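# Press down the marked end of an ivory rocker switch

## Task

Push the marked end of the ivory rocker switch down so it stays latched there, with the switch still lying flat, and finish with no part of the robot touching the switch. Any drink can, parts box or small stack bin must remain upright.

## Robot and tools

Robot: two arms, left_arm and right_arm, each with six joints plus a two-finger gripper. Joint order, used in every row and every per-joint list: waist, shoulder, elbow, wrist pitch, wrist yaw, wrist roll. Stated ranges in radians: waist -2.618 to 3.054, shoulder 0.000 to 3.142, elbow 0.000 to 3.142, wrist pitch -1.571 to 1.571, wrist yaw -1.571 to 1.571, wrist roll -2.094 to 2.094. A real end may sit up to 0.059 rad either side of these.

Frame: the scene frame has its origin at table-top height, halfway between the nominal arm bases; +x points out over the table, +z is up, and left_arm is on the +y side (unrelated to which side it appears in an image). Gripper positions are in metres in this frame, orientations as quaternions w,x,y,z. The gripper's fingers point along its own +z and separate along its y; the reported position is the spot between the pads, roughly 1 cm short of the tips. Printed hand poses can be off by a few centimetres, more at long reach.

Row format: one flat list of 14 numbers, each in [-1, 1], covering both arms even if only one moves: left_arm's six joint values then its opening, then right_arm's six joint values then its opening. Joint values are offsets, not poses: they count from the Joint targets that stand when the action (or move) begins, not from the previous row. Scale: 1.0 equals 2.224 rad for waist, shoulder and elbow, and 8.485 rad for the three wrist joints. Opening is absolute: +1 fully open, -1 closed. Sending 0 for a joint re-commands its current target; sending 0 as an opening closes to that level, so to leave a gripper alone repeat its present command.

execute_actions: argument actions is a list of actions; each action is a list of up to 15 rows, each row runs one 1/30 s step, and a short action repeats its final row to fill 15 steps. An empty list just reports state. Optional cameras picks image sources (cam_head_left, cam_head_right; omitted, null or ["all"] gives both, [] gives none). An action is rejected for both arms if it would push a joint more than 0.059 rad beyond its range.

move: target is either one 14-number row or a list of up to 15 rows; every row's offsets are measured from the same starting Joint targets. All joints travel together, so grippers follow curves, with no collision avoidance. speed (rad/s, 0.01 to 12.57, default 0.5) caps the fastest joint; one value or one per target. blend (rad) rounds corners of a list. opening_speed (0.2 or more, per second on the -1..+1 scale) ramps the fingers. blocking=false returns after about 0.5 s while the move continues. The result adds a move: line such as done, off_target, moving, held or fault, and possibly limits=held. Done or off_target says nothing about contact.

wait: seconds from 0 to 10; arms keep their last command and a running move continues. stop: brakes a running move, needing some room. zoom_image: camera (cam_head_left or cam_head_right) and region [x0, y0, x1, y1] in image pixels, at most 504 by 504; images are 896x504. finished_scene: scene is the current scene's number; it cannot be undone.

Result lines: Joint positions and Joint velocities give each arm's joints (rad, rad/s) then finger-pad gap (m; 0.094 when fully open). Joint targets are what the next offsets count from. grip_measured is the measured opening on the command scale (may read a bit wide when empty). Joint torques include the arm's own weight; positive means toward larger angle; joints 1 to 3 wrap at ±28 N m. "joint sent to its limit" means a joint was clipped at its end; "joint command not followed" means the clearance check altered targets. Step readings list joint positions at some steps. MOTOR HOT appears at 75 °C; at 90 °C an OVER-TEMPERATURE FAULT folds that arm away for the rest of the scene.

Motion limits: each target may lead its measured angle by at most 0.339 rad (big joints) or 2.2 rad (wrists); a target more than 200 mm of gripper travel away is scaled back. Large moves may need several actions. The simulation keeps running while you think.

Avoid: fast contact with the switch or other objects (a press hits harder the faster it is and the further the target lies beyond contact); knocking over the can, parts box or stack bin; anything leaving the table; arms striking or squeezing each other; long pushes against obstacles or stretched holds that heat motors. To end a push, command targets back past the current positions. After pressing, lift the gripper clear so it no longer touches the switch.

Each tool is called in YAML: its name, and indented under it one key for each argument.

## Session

execute_actions:
  actions: []

Scene clock: 0.00 s.
left_arm: end_effector_position=(+0.4364, +0.2538, +0.1116) grip_measured=+1.000 end_effector_quat_wxyz=(+0.579, +0.028, +0.810, -0.084) | right_arm: end_effector_position=(+0.3944, -0.2769, +0.0830) grip_measured=+1.000 end_effector_quat_wxyz=(+0.563, +0.034, +0.826, +0.021)
Joint positions: left_arm=[0.065 1.514 0.411 0.774 0.215 -0.036 0.094] | right_arm=[-0.117 1.567 0.353 0.835 -0.132 0.026 0.094]
Joint velocities: within noise
Joint torques (N m): no reading
Heat: left arm: 25 °C; right arm: 29 °C.
Joint targets: left_arm=[0.065 1.504 0.421 0.784 0.216 -0.036] | right_arm=[-0.117 1.560 0.360 0.835 -0.133 0.026]
Tool commands: left_gripper/opening=+1.0 right_gripper/opening=+1.0

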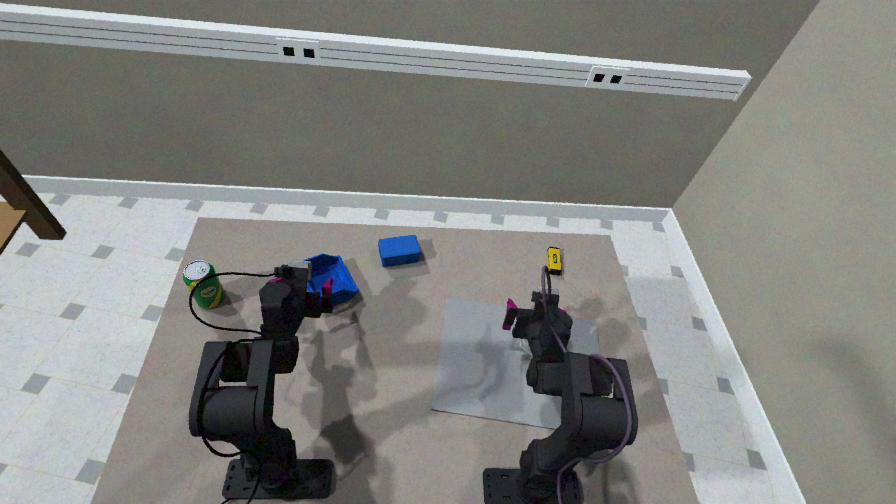

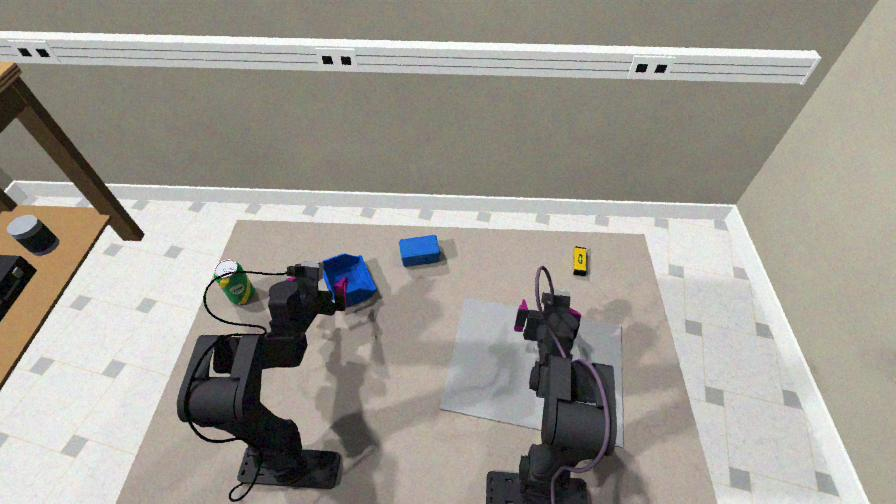

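move:
  target: [0, 0, 0, 0, 0, 0, 1, 0.36, 0, 0.1, 0, 0.0157, -0.0031, -1]
  speed: 1.5

zoom_image:
  camera: "cam_head_left"
  region: [490, 310, 570, 390]

zoom_image:
  camera: "cam_head_right"
  region: [500, 310, 580, 390]

Scene clock: 2.67 s.
left_arm: end_effector_position=(+0.4364, +0.2538, +0.1116) grip_measured=+1.000 end_effector_quat_wxyz=(+0.579, +0.028, +0.810, -0.084) | right_arm: end_effector_position=(+0.3546, +0.0263, +0.1558) grip_measured=-0.997 end_effector_quat_wxyz=(+0.598, -0.249, +0.734, +0.206)
Joint positions: left_arm=[0.065 1.514 0.411 0.774 0.215 -0.036 0.094] | right_arm=[0.683 1.567 0.549 0.816 -0.006 0.003 0]
Joint velocities: within noise
Joint torques (N m): left_arm=[-0.01 -5.16 7.19 2.23 0.09 -0.04] | right_arm=[0.06 -5.53 9.32 2.32 0 -0.06]
Heat: left arm: 25 °C; right arm: 30 °C.
Joint targets: left_arm=[0.065 1.504 0.421 0.784 0.216 -0.036] | right_arm=[0.684 1.560 0.582 0.835 0.000 -0.001]
move: done

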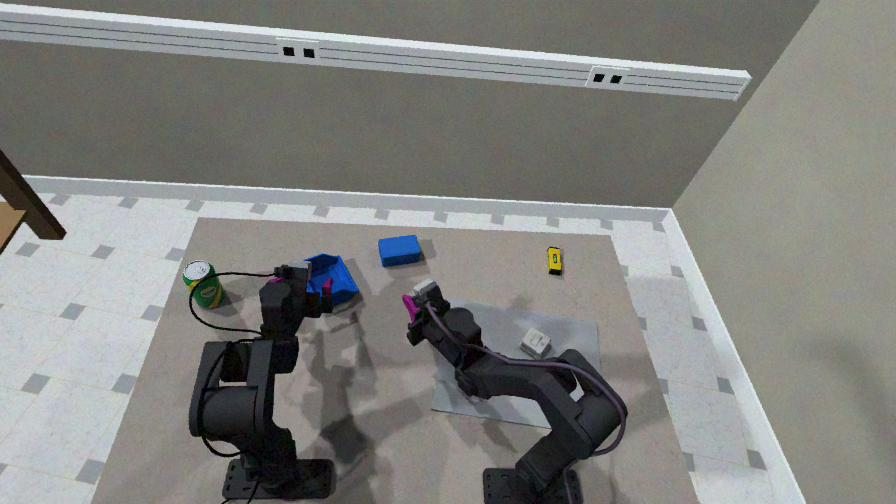

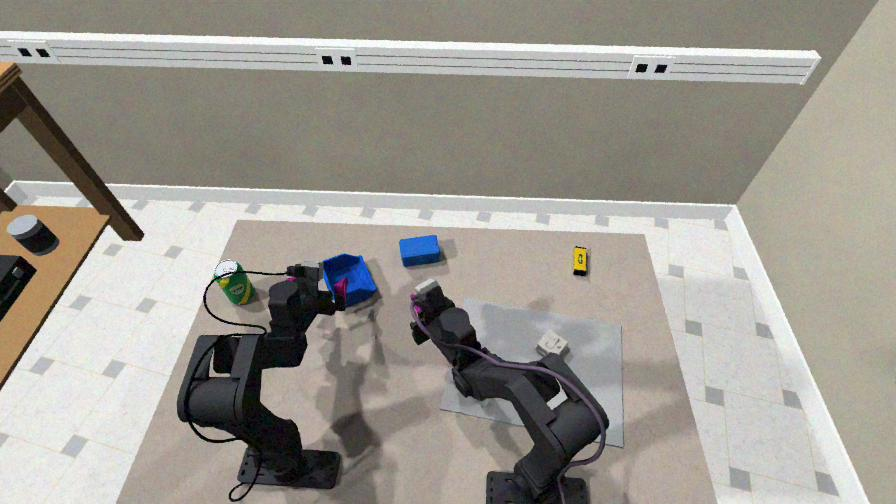

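Scaled by 6.300 from the camera's 896x504 image, which has a finer 1280x720 frame.

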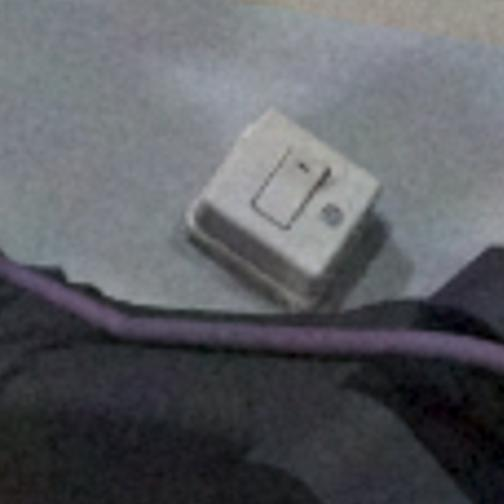

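Scaled by 6.300 from the camera's 896x504 image, which has a finer 1280x720 frame.

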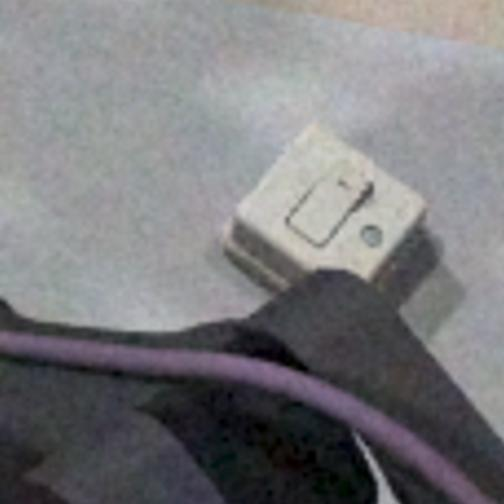

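move:
  target:
    - [0, 0, 0, 0, 0, 0, 1, -0.37801, -0.0292, 0.31475, -0.19352, 0, 0, -1]
    - [0, 0, 0, 0, 0, 0, 1, -0.37801, 0.0067, 0.20234, -0.18173, 0, 0, -1]
    - [0, 0, 0, 0, 0, 0, 1, -0.37801, 0.0355, 0.13939, -0.15769, 0, 0, -1]
    - [0, 0, 0, 0, 0, 0, 1, -0.37801, 0.045, 0.12725, -0.16182, 0, 0, -1]
    - [0, 0, 0, 0, 0, 0, 1, -0.37801, 0.0067, 0.20234, -0.18173, 0, 0, -1]
    - [0, 0, 0, 0, 0, 0, 1, -0.12, -0.0292, 0.31475, -0.19352, 0, 0, -1]
  speed: [2.0, 1.0, 0.22, 0.08, 0.8, 1.3]

zoom_image:
  camera: "cam_head_left"
  region: [505, 315, 565, 375]

zoom_image:
  camera: "cam_head_right"
  region: [520, 315, 580, 375]

Scene clock: 12.23 s.
left_arm: end_effector_position=(+0.4364, +0.2538, +0.1116) grip_measured=+1.000 end_effector_quat_wxyz=(+0.579, +0.028, +0.810, -0.084) | right_arm: end_effector_position=(+0.3550, -0.0994, +0.1601) grip_measured=-0.997 end_effector_quat_wxyz=(+0.248, -0.187, +0.949, +0.049)
Joint positions: left_arm=[0.065 1.514 0.411 0.774 0.215 -0.036 0.094] | right_arm=[0.419 1.515 1.253 -0.797 0 0.001 0]
Joint velocities: within noise
Joint torques (N m): left_arm=[-0.13 -5.35 7.21 2.24 0.07 -0.02] | right_arm=[-0.17 -6.79 9.88 1.25 -0.01 -0.03]
Heat: left arm: 27 °C; right arm: 31 °C.
Joint targets: left_arm=[0.065 1.504 0.421 0.784 0.216 -0.036] | right_arm=[0.417 1.495 1.283 -0.807 0.000 0.000]
move: done

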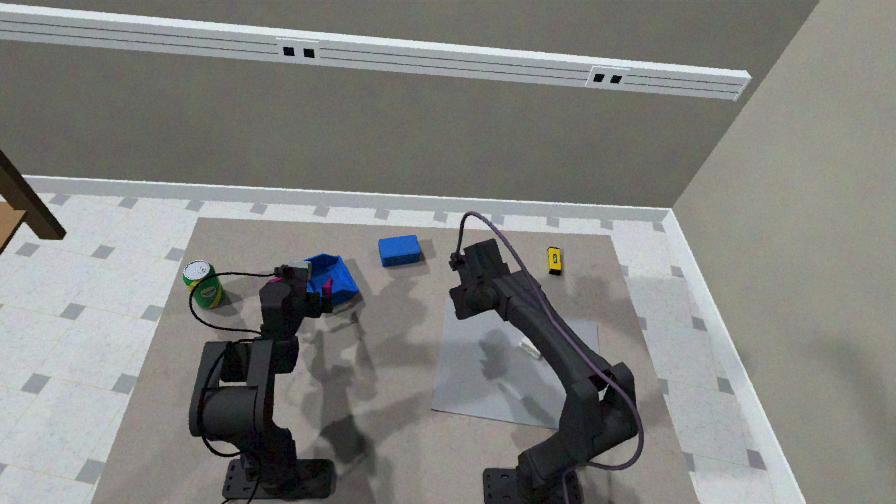

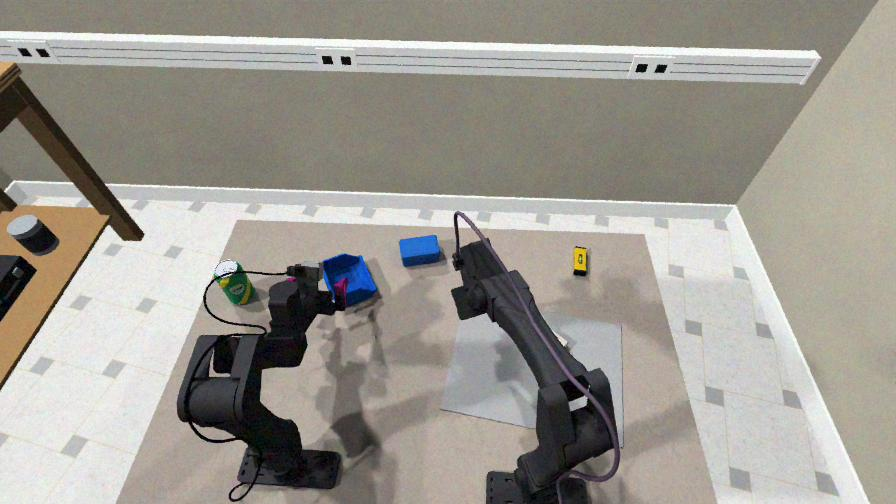

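Scaled by 8.400 from the camera's 896x504 image, which has a finer 1280x720 frame.

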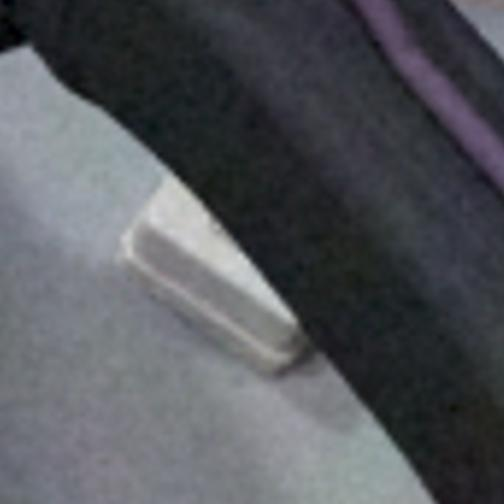

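Scaled by 8.400 from the camera's 896x504 image, which has a finer 1280x720 frame.

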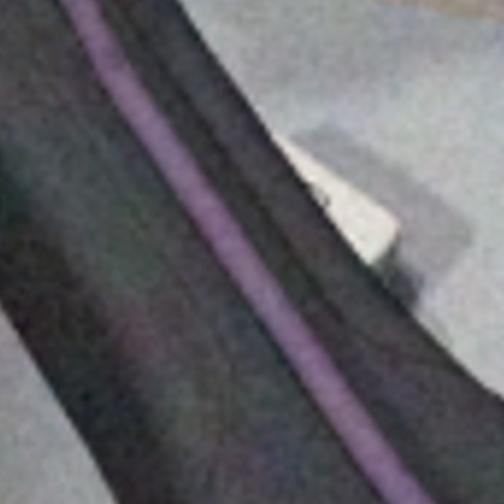

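Need a clearer view; rotate the arm further.

move:
  target: [0, 0, 0, 0, 0, 0, 1, 0.16, 0, 0, 0, 0, 0, -1]
  speed: 1.5

zoom_image:
  camera: "cam_head_left"
  region: [505, 315, 565, 375]

zoom_image:
  camera: "cam_head_right"
  region: [520, 315, 580, 375]

Scene clock: 14.27 s.
left_arm: end_effector_position=(+0.4364, +0.2538, +0.1116) grip_measured=+1.000 end_effector_quat_wxyz=(+0.579, +0.028, +0.810, -0.084) | right_arm: end_effector_position=(+0.2827, +0.0134, +0.1600) grip_measured=-0.997 end_effector_quat_wxyz=(+0.236, -0.352, +0.901, +0.092)
Joint positions: left_arm=[0.065 1.514 0.411 0.774 0.215 -0.036 0.094] | right_arm=[0.774 1.515 1.253 -0.798 0 0.001 0]
Joint velocities: within noise
Joint torques (N m): left_arm=[-0.02 -5.29 7.32 2.23 0.08 -0.04] | right_arm=[0.13 -6.79 9.88 1.22 0 -0.04]
Heat: left arm: 27 °C; right arm: 31 °C.
Joint targets: left_arm=[0.065 1.504 0.421 0.784 0.216 -0.036] | right_arm=[0.773 1.495 1.283 -0.807 0.000 -0.001]
move: done

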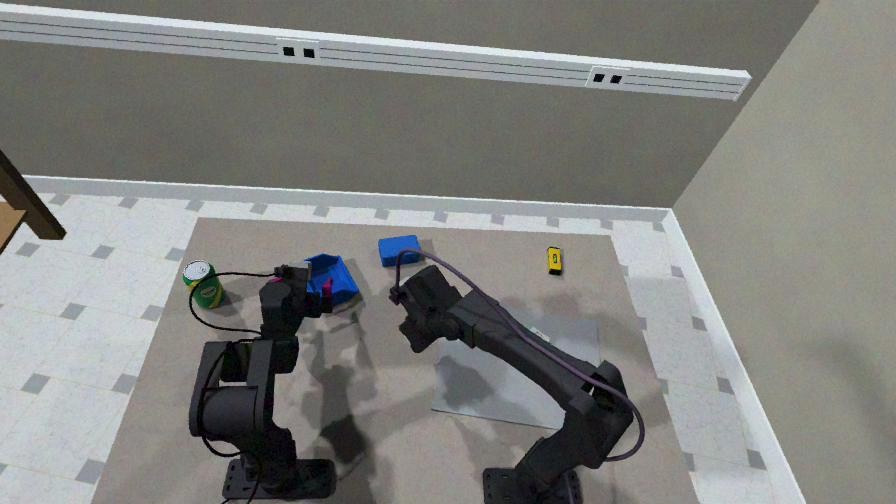

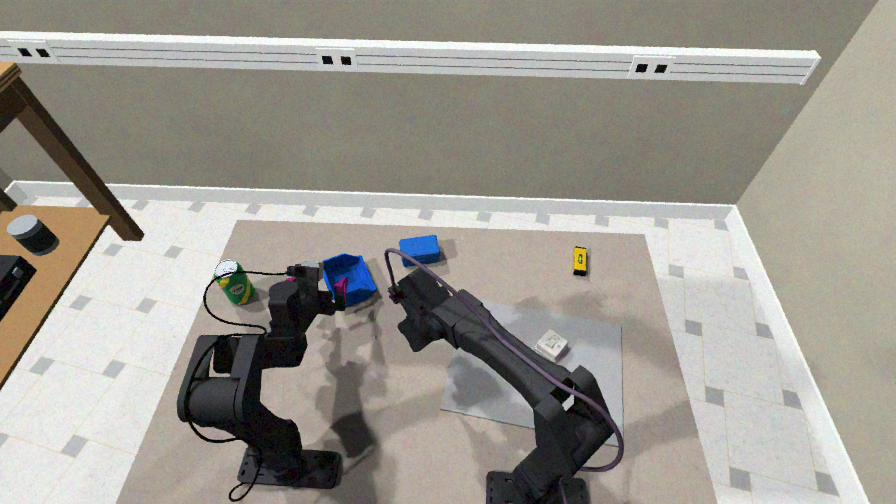

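Scaled by 8.400 from the camera's 896x504 image, which has a finer 1280x720 frame.

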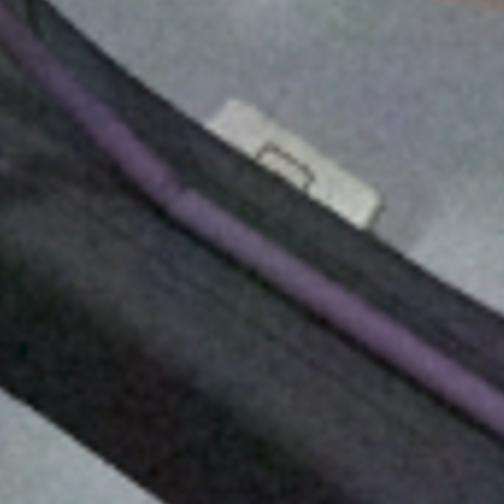

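Scaled by 8.400 from the camera's 896x504 image, which has a finer 1280x720 frame.

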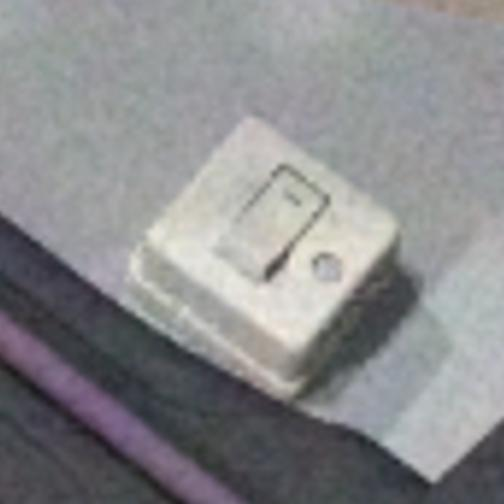

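finished_scene:
  scene: 2

The scene is finished: the task was done.


## Next scene

The same job, from a new start.

execute_actions:
  actions: []

Scene clock: 0.00 s.
left_arm: end_effector_position=(+0.4252, +0.2846, +0.1121) grip_measured=+1.000 end_effector_quat_wxyz=(+0.604, -0.041, +0.796, +0.012) | right_arm: end_effector_position=(+0.4148, -0.2792, +0.1161) grip_measured=+1.000 end_effector_quat_wxyz=(+0.622, +0.064, +0.779, -0.053)
Joint positions: left_arm=[0.015 1.501 0.327 0.9 -0.072 -0.052 0.094] | right_arm=[-0.001 1.617 0.385 1.006 0.133 0.026 0.094]
Joint velocities: within noise
Joint torques (N m): no reading
Heat: left arm: 24 °C; right arm: 28 °C.
Joint targets: left_arm=[0.015 1.492 0.336 0.909 -0.072 -0.052] | right_arm=[-0.001 1.609 0.393 1.009 0.134 0.026]
Tool commands: left_gripper/opening=+1.0 right_gripper/opening=+1.0

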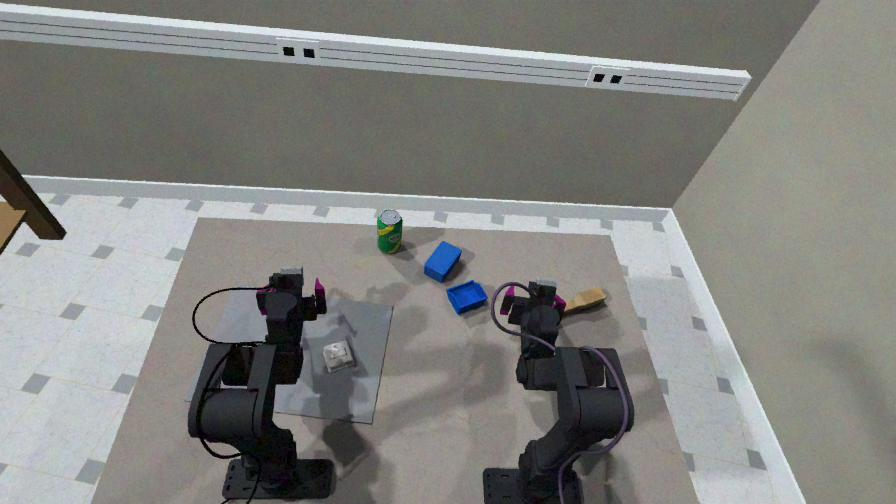

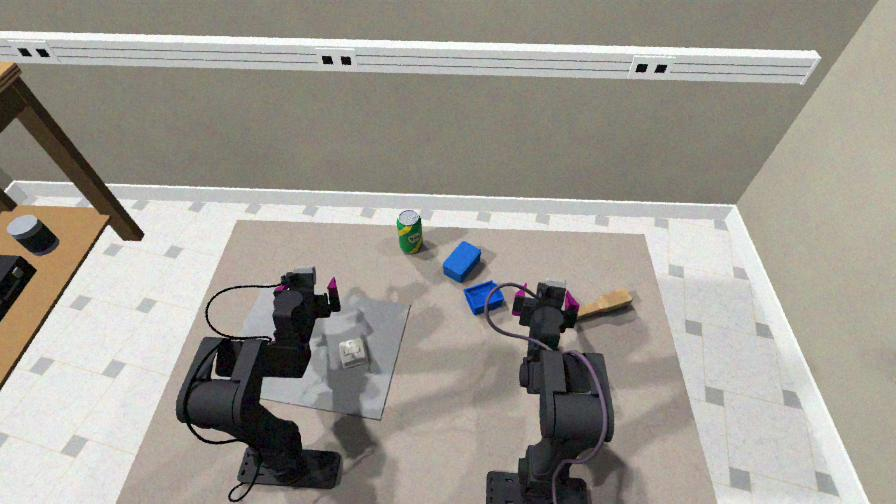

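zoom_image:
  camera: "cam_head_left"
  region: [310, 325, 370, 385]

zoom_image:
  camera: "cam_head_right"
  region: [325, 325, 385, 385]

Scaled by 8.400 from the camera's 896x504 image, which has a finer 1280x720 frame.

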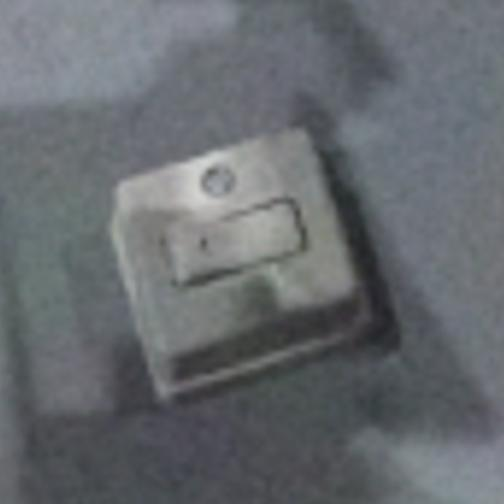

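Scaled by 8.400 from the camera's 896x504 image, which has a finer 1280x720 frame.

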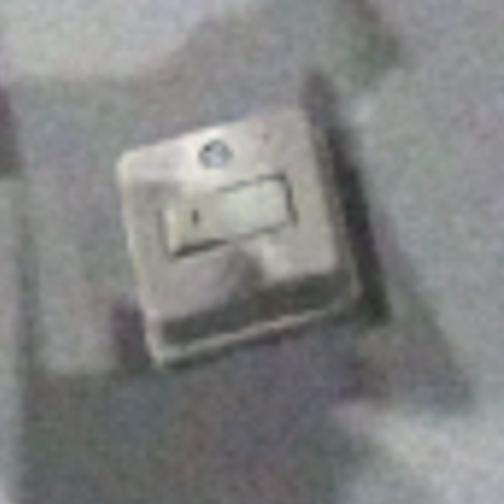

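move:
  target:
    - [-0.13633, -0.12905, 0.32509, -0.21025, 0.0085, 0.0061, -1, 0, 0, 0, 0, 0, 0, 1]
    - [-0.13633, -0.09308, 0.21268, -0.19847, 0.0085, 0.0061, -1, 0, 0, 0, 0, 0, 0, 1]
    - [-0.13633, -0.06655, 0.15018, -0.17502, 0.0085, 0.0061, -1, 0, 0, 0, 0, 0, 0, 1]
    - [-0.13633, -0.05845, 0.13894, -0.17737, 0.0085, 0.0061, -1, 0, 0, 0, 0, 0, 0, 1]
    - [-0.13633, -0.09308, 0.21268, -0.19847, 0.0085, 0.0061, -1, 0, 0, 0, 0, 0, 0, 1]
    - [0.15, -0.12905, 0.32509, -0.21025, 0.0085, 0.0061, -1, 0, 0, 0, 0, 0, 0, 1]
  speed: [2.0, 1.0, 0.22, 0.08, 0.8, 1.5]

zoom_image:
  camera: "cam_head_left"
  region: [310, 325, 370, 385]

zoom_image:
  camera: "cam_head_right"
  region: [325, 325, 385, 385]

Scene clock: 9.97 s.
left_arm: end_effector_position=(+0.3220, +0.3705, +0.1635) grip_measured=-0.995 end_effector_quat_wxyz=(+0.250, -0.163, +0.954, +0.041) | right_arm: end_effector_position=(+0.4145, -0.2793, +0.1151) grip_measured=+1.000 end_effector_quat_wxyz=(+0.620, +0.064, +0.780, -0.054)
Joint positions: left_arm=[0.344 1.224 1.036 -0.872 -0.002 -0.011 0] | right_arm=[-0.001 1.617 0.385 1.002 0.134 0.026 0.094]
Joint velocities: within noise
Joint torques (N m): left_arm=[0.31 -4.81 9.76 1.42 0.03 0.06] | right_arm=[-0.01 -5.31 5.98 2.15 0.02 -0.03]
Heat: left arm: 25 °C; right arm: 29 °C.
Joint targets: left_arm=[0.349 1.205 1.059 -0.875 0.000 -0.001] | right_arm=[-0.001 1.609 0.393 1.009 0.134 0.026]
move: done

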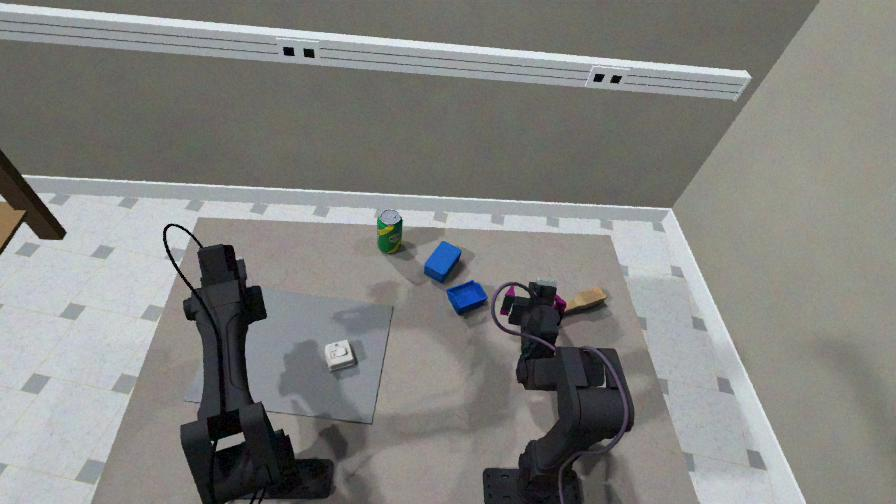

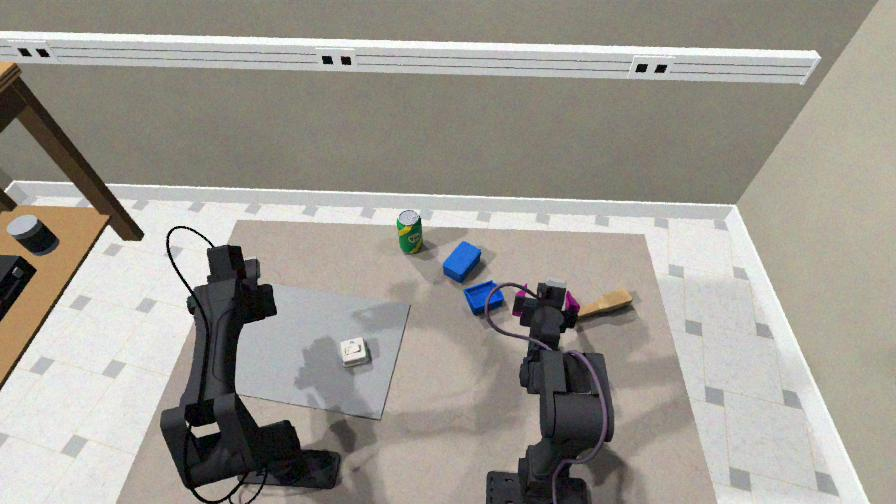

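Scaled by 8.400 from the camera's 896x504 image, which has a finer 1280x720 frame.

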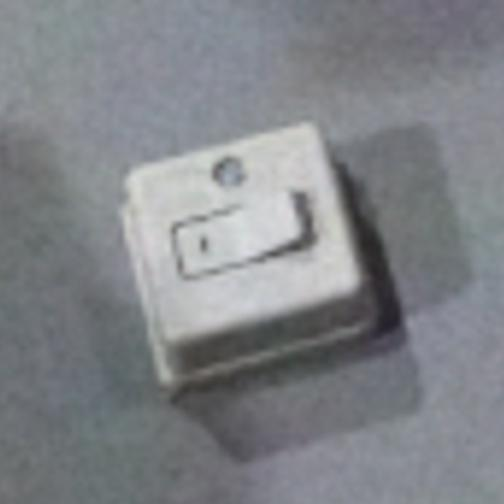

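Scaled by 8.400 from the camera's 896x504 image, which has a finer 1280x720 frame.

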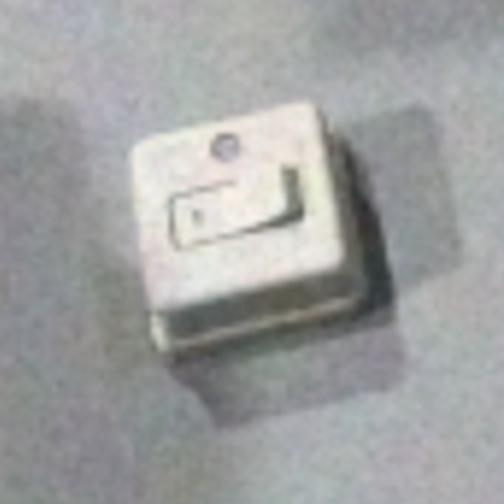

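Marked end is down, the switch lies flat, and the arm is clear of it.

finished_scene:
  scene: 3

The scene is finished: the task was done.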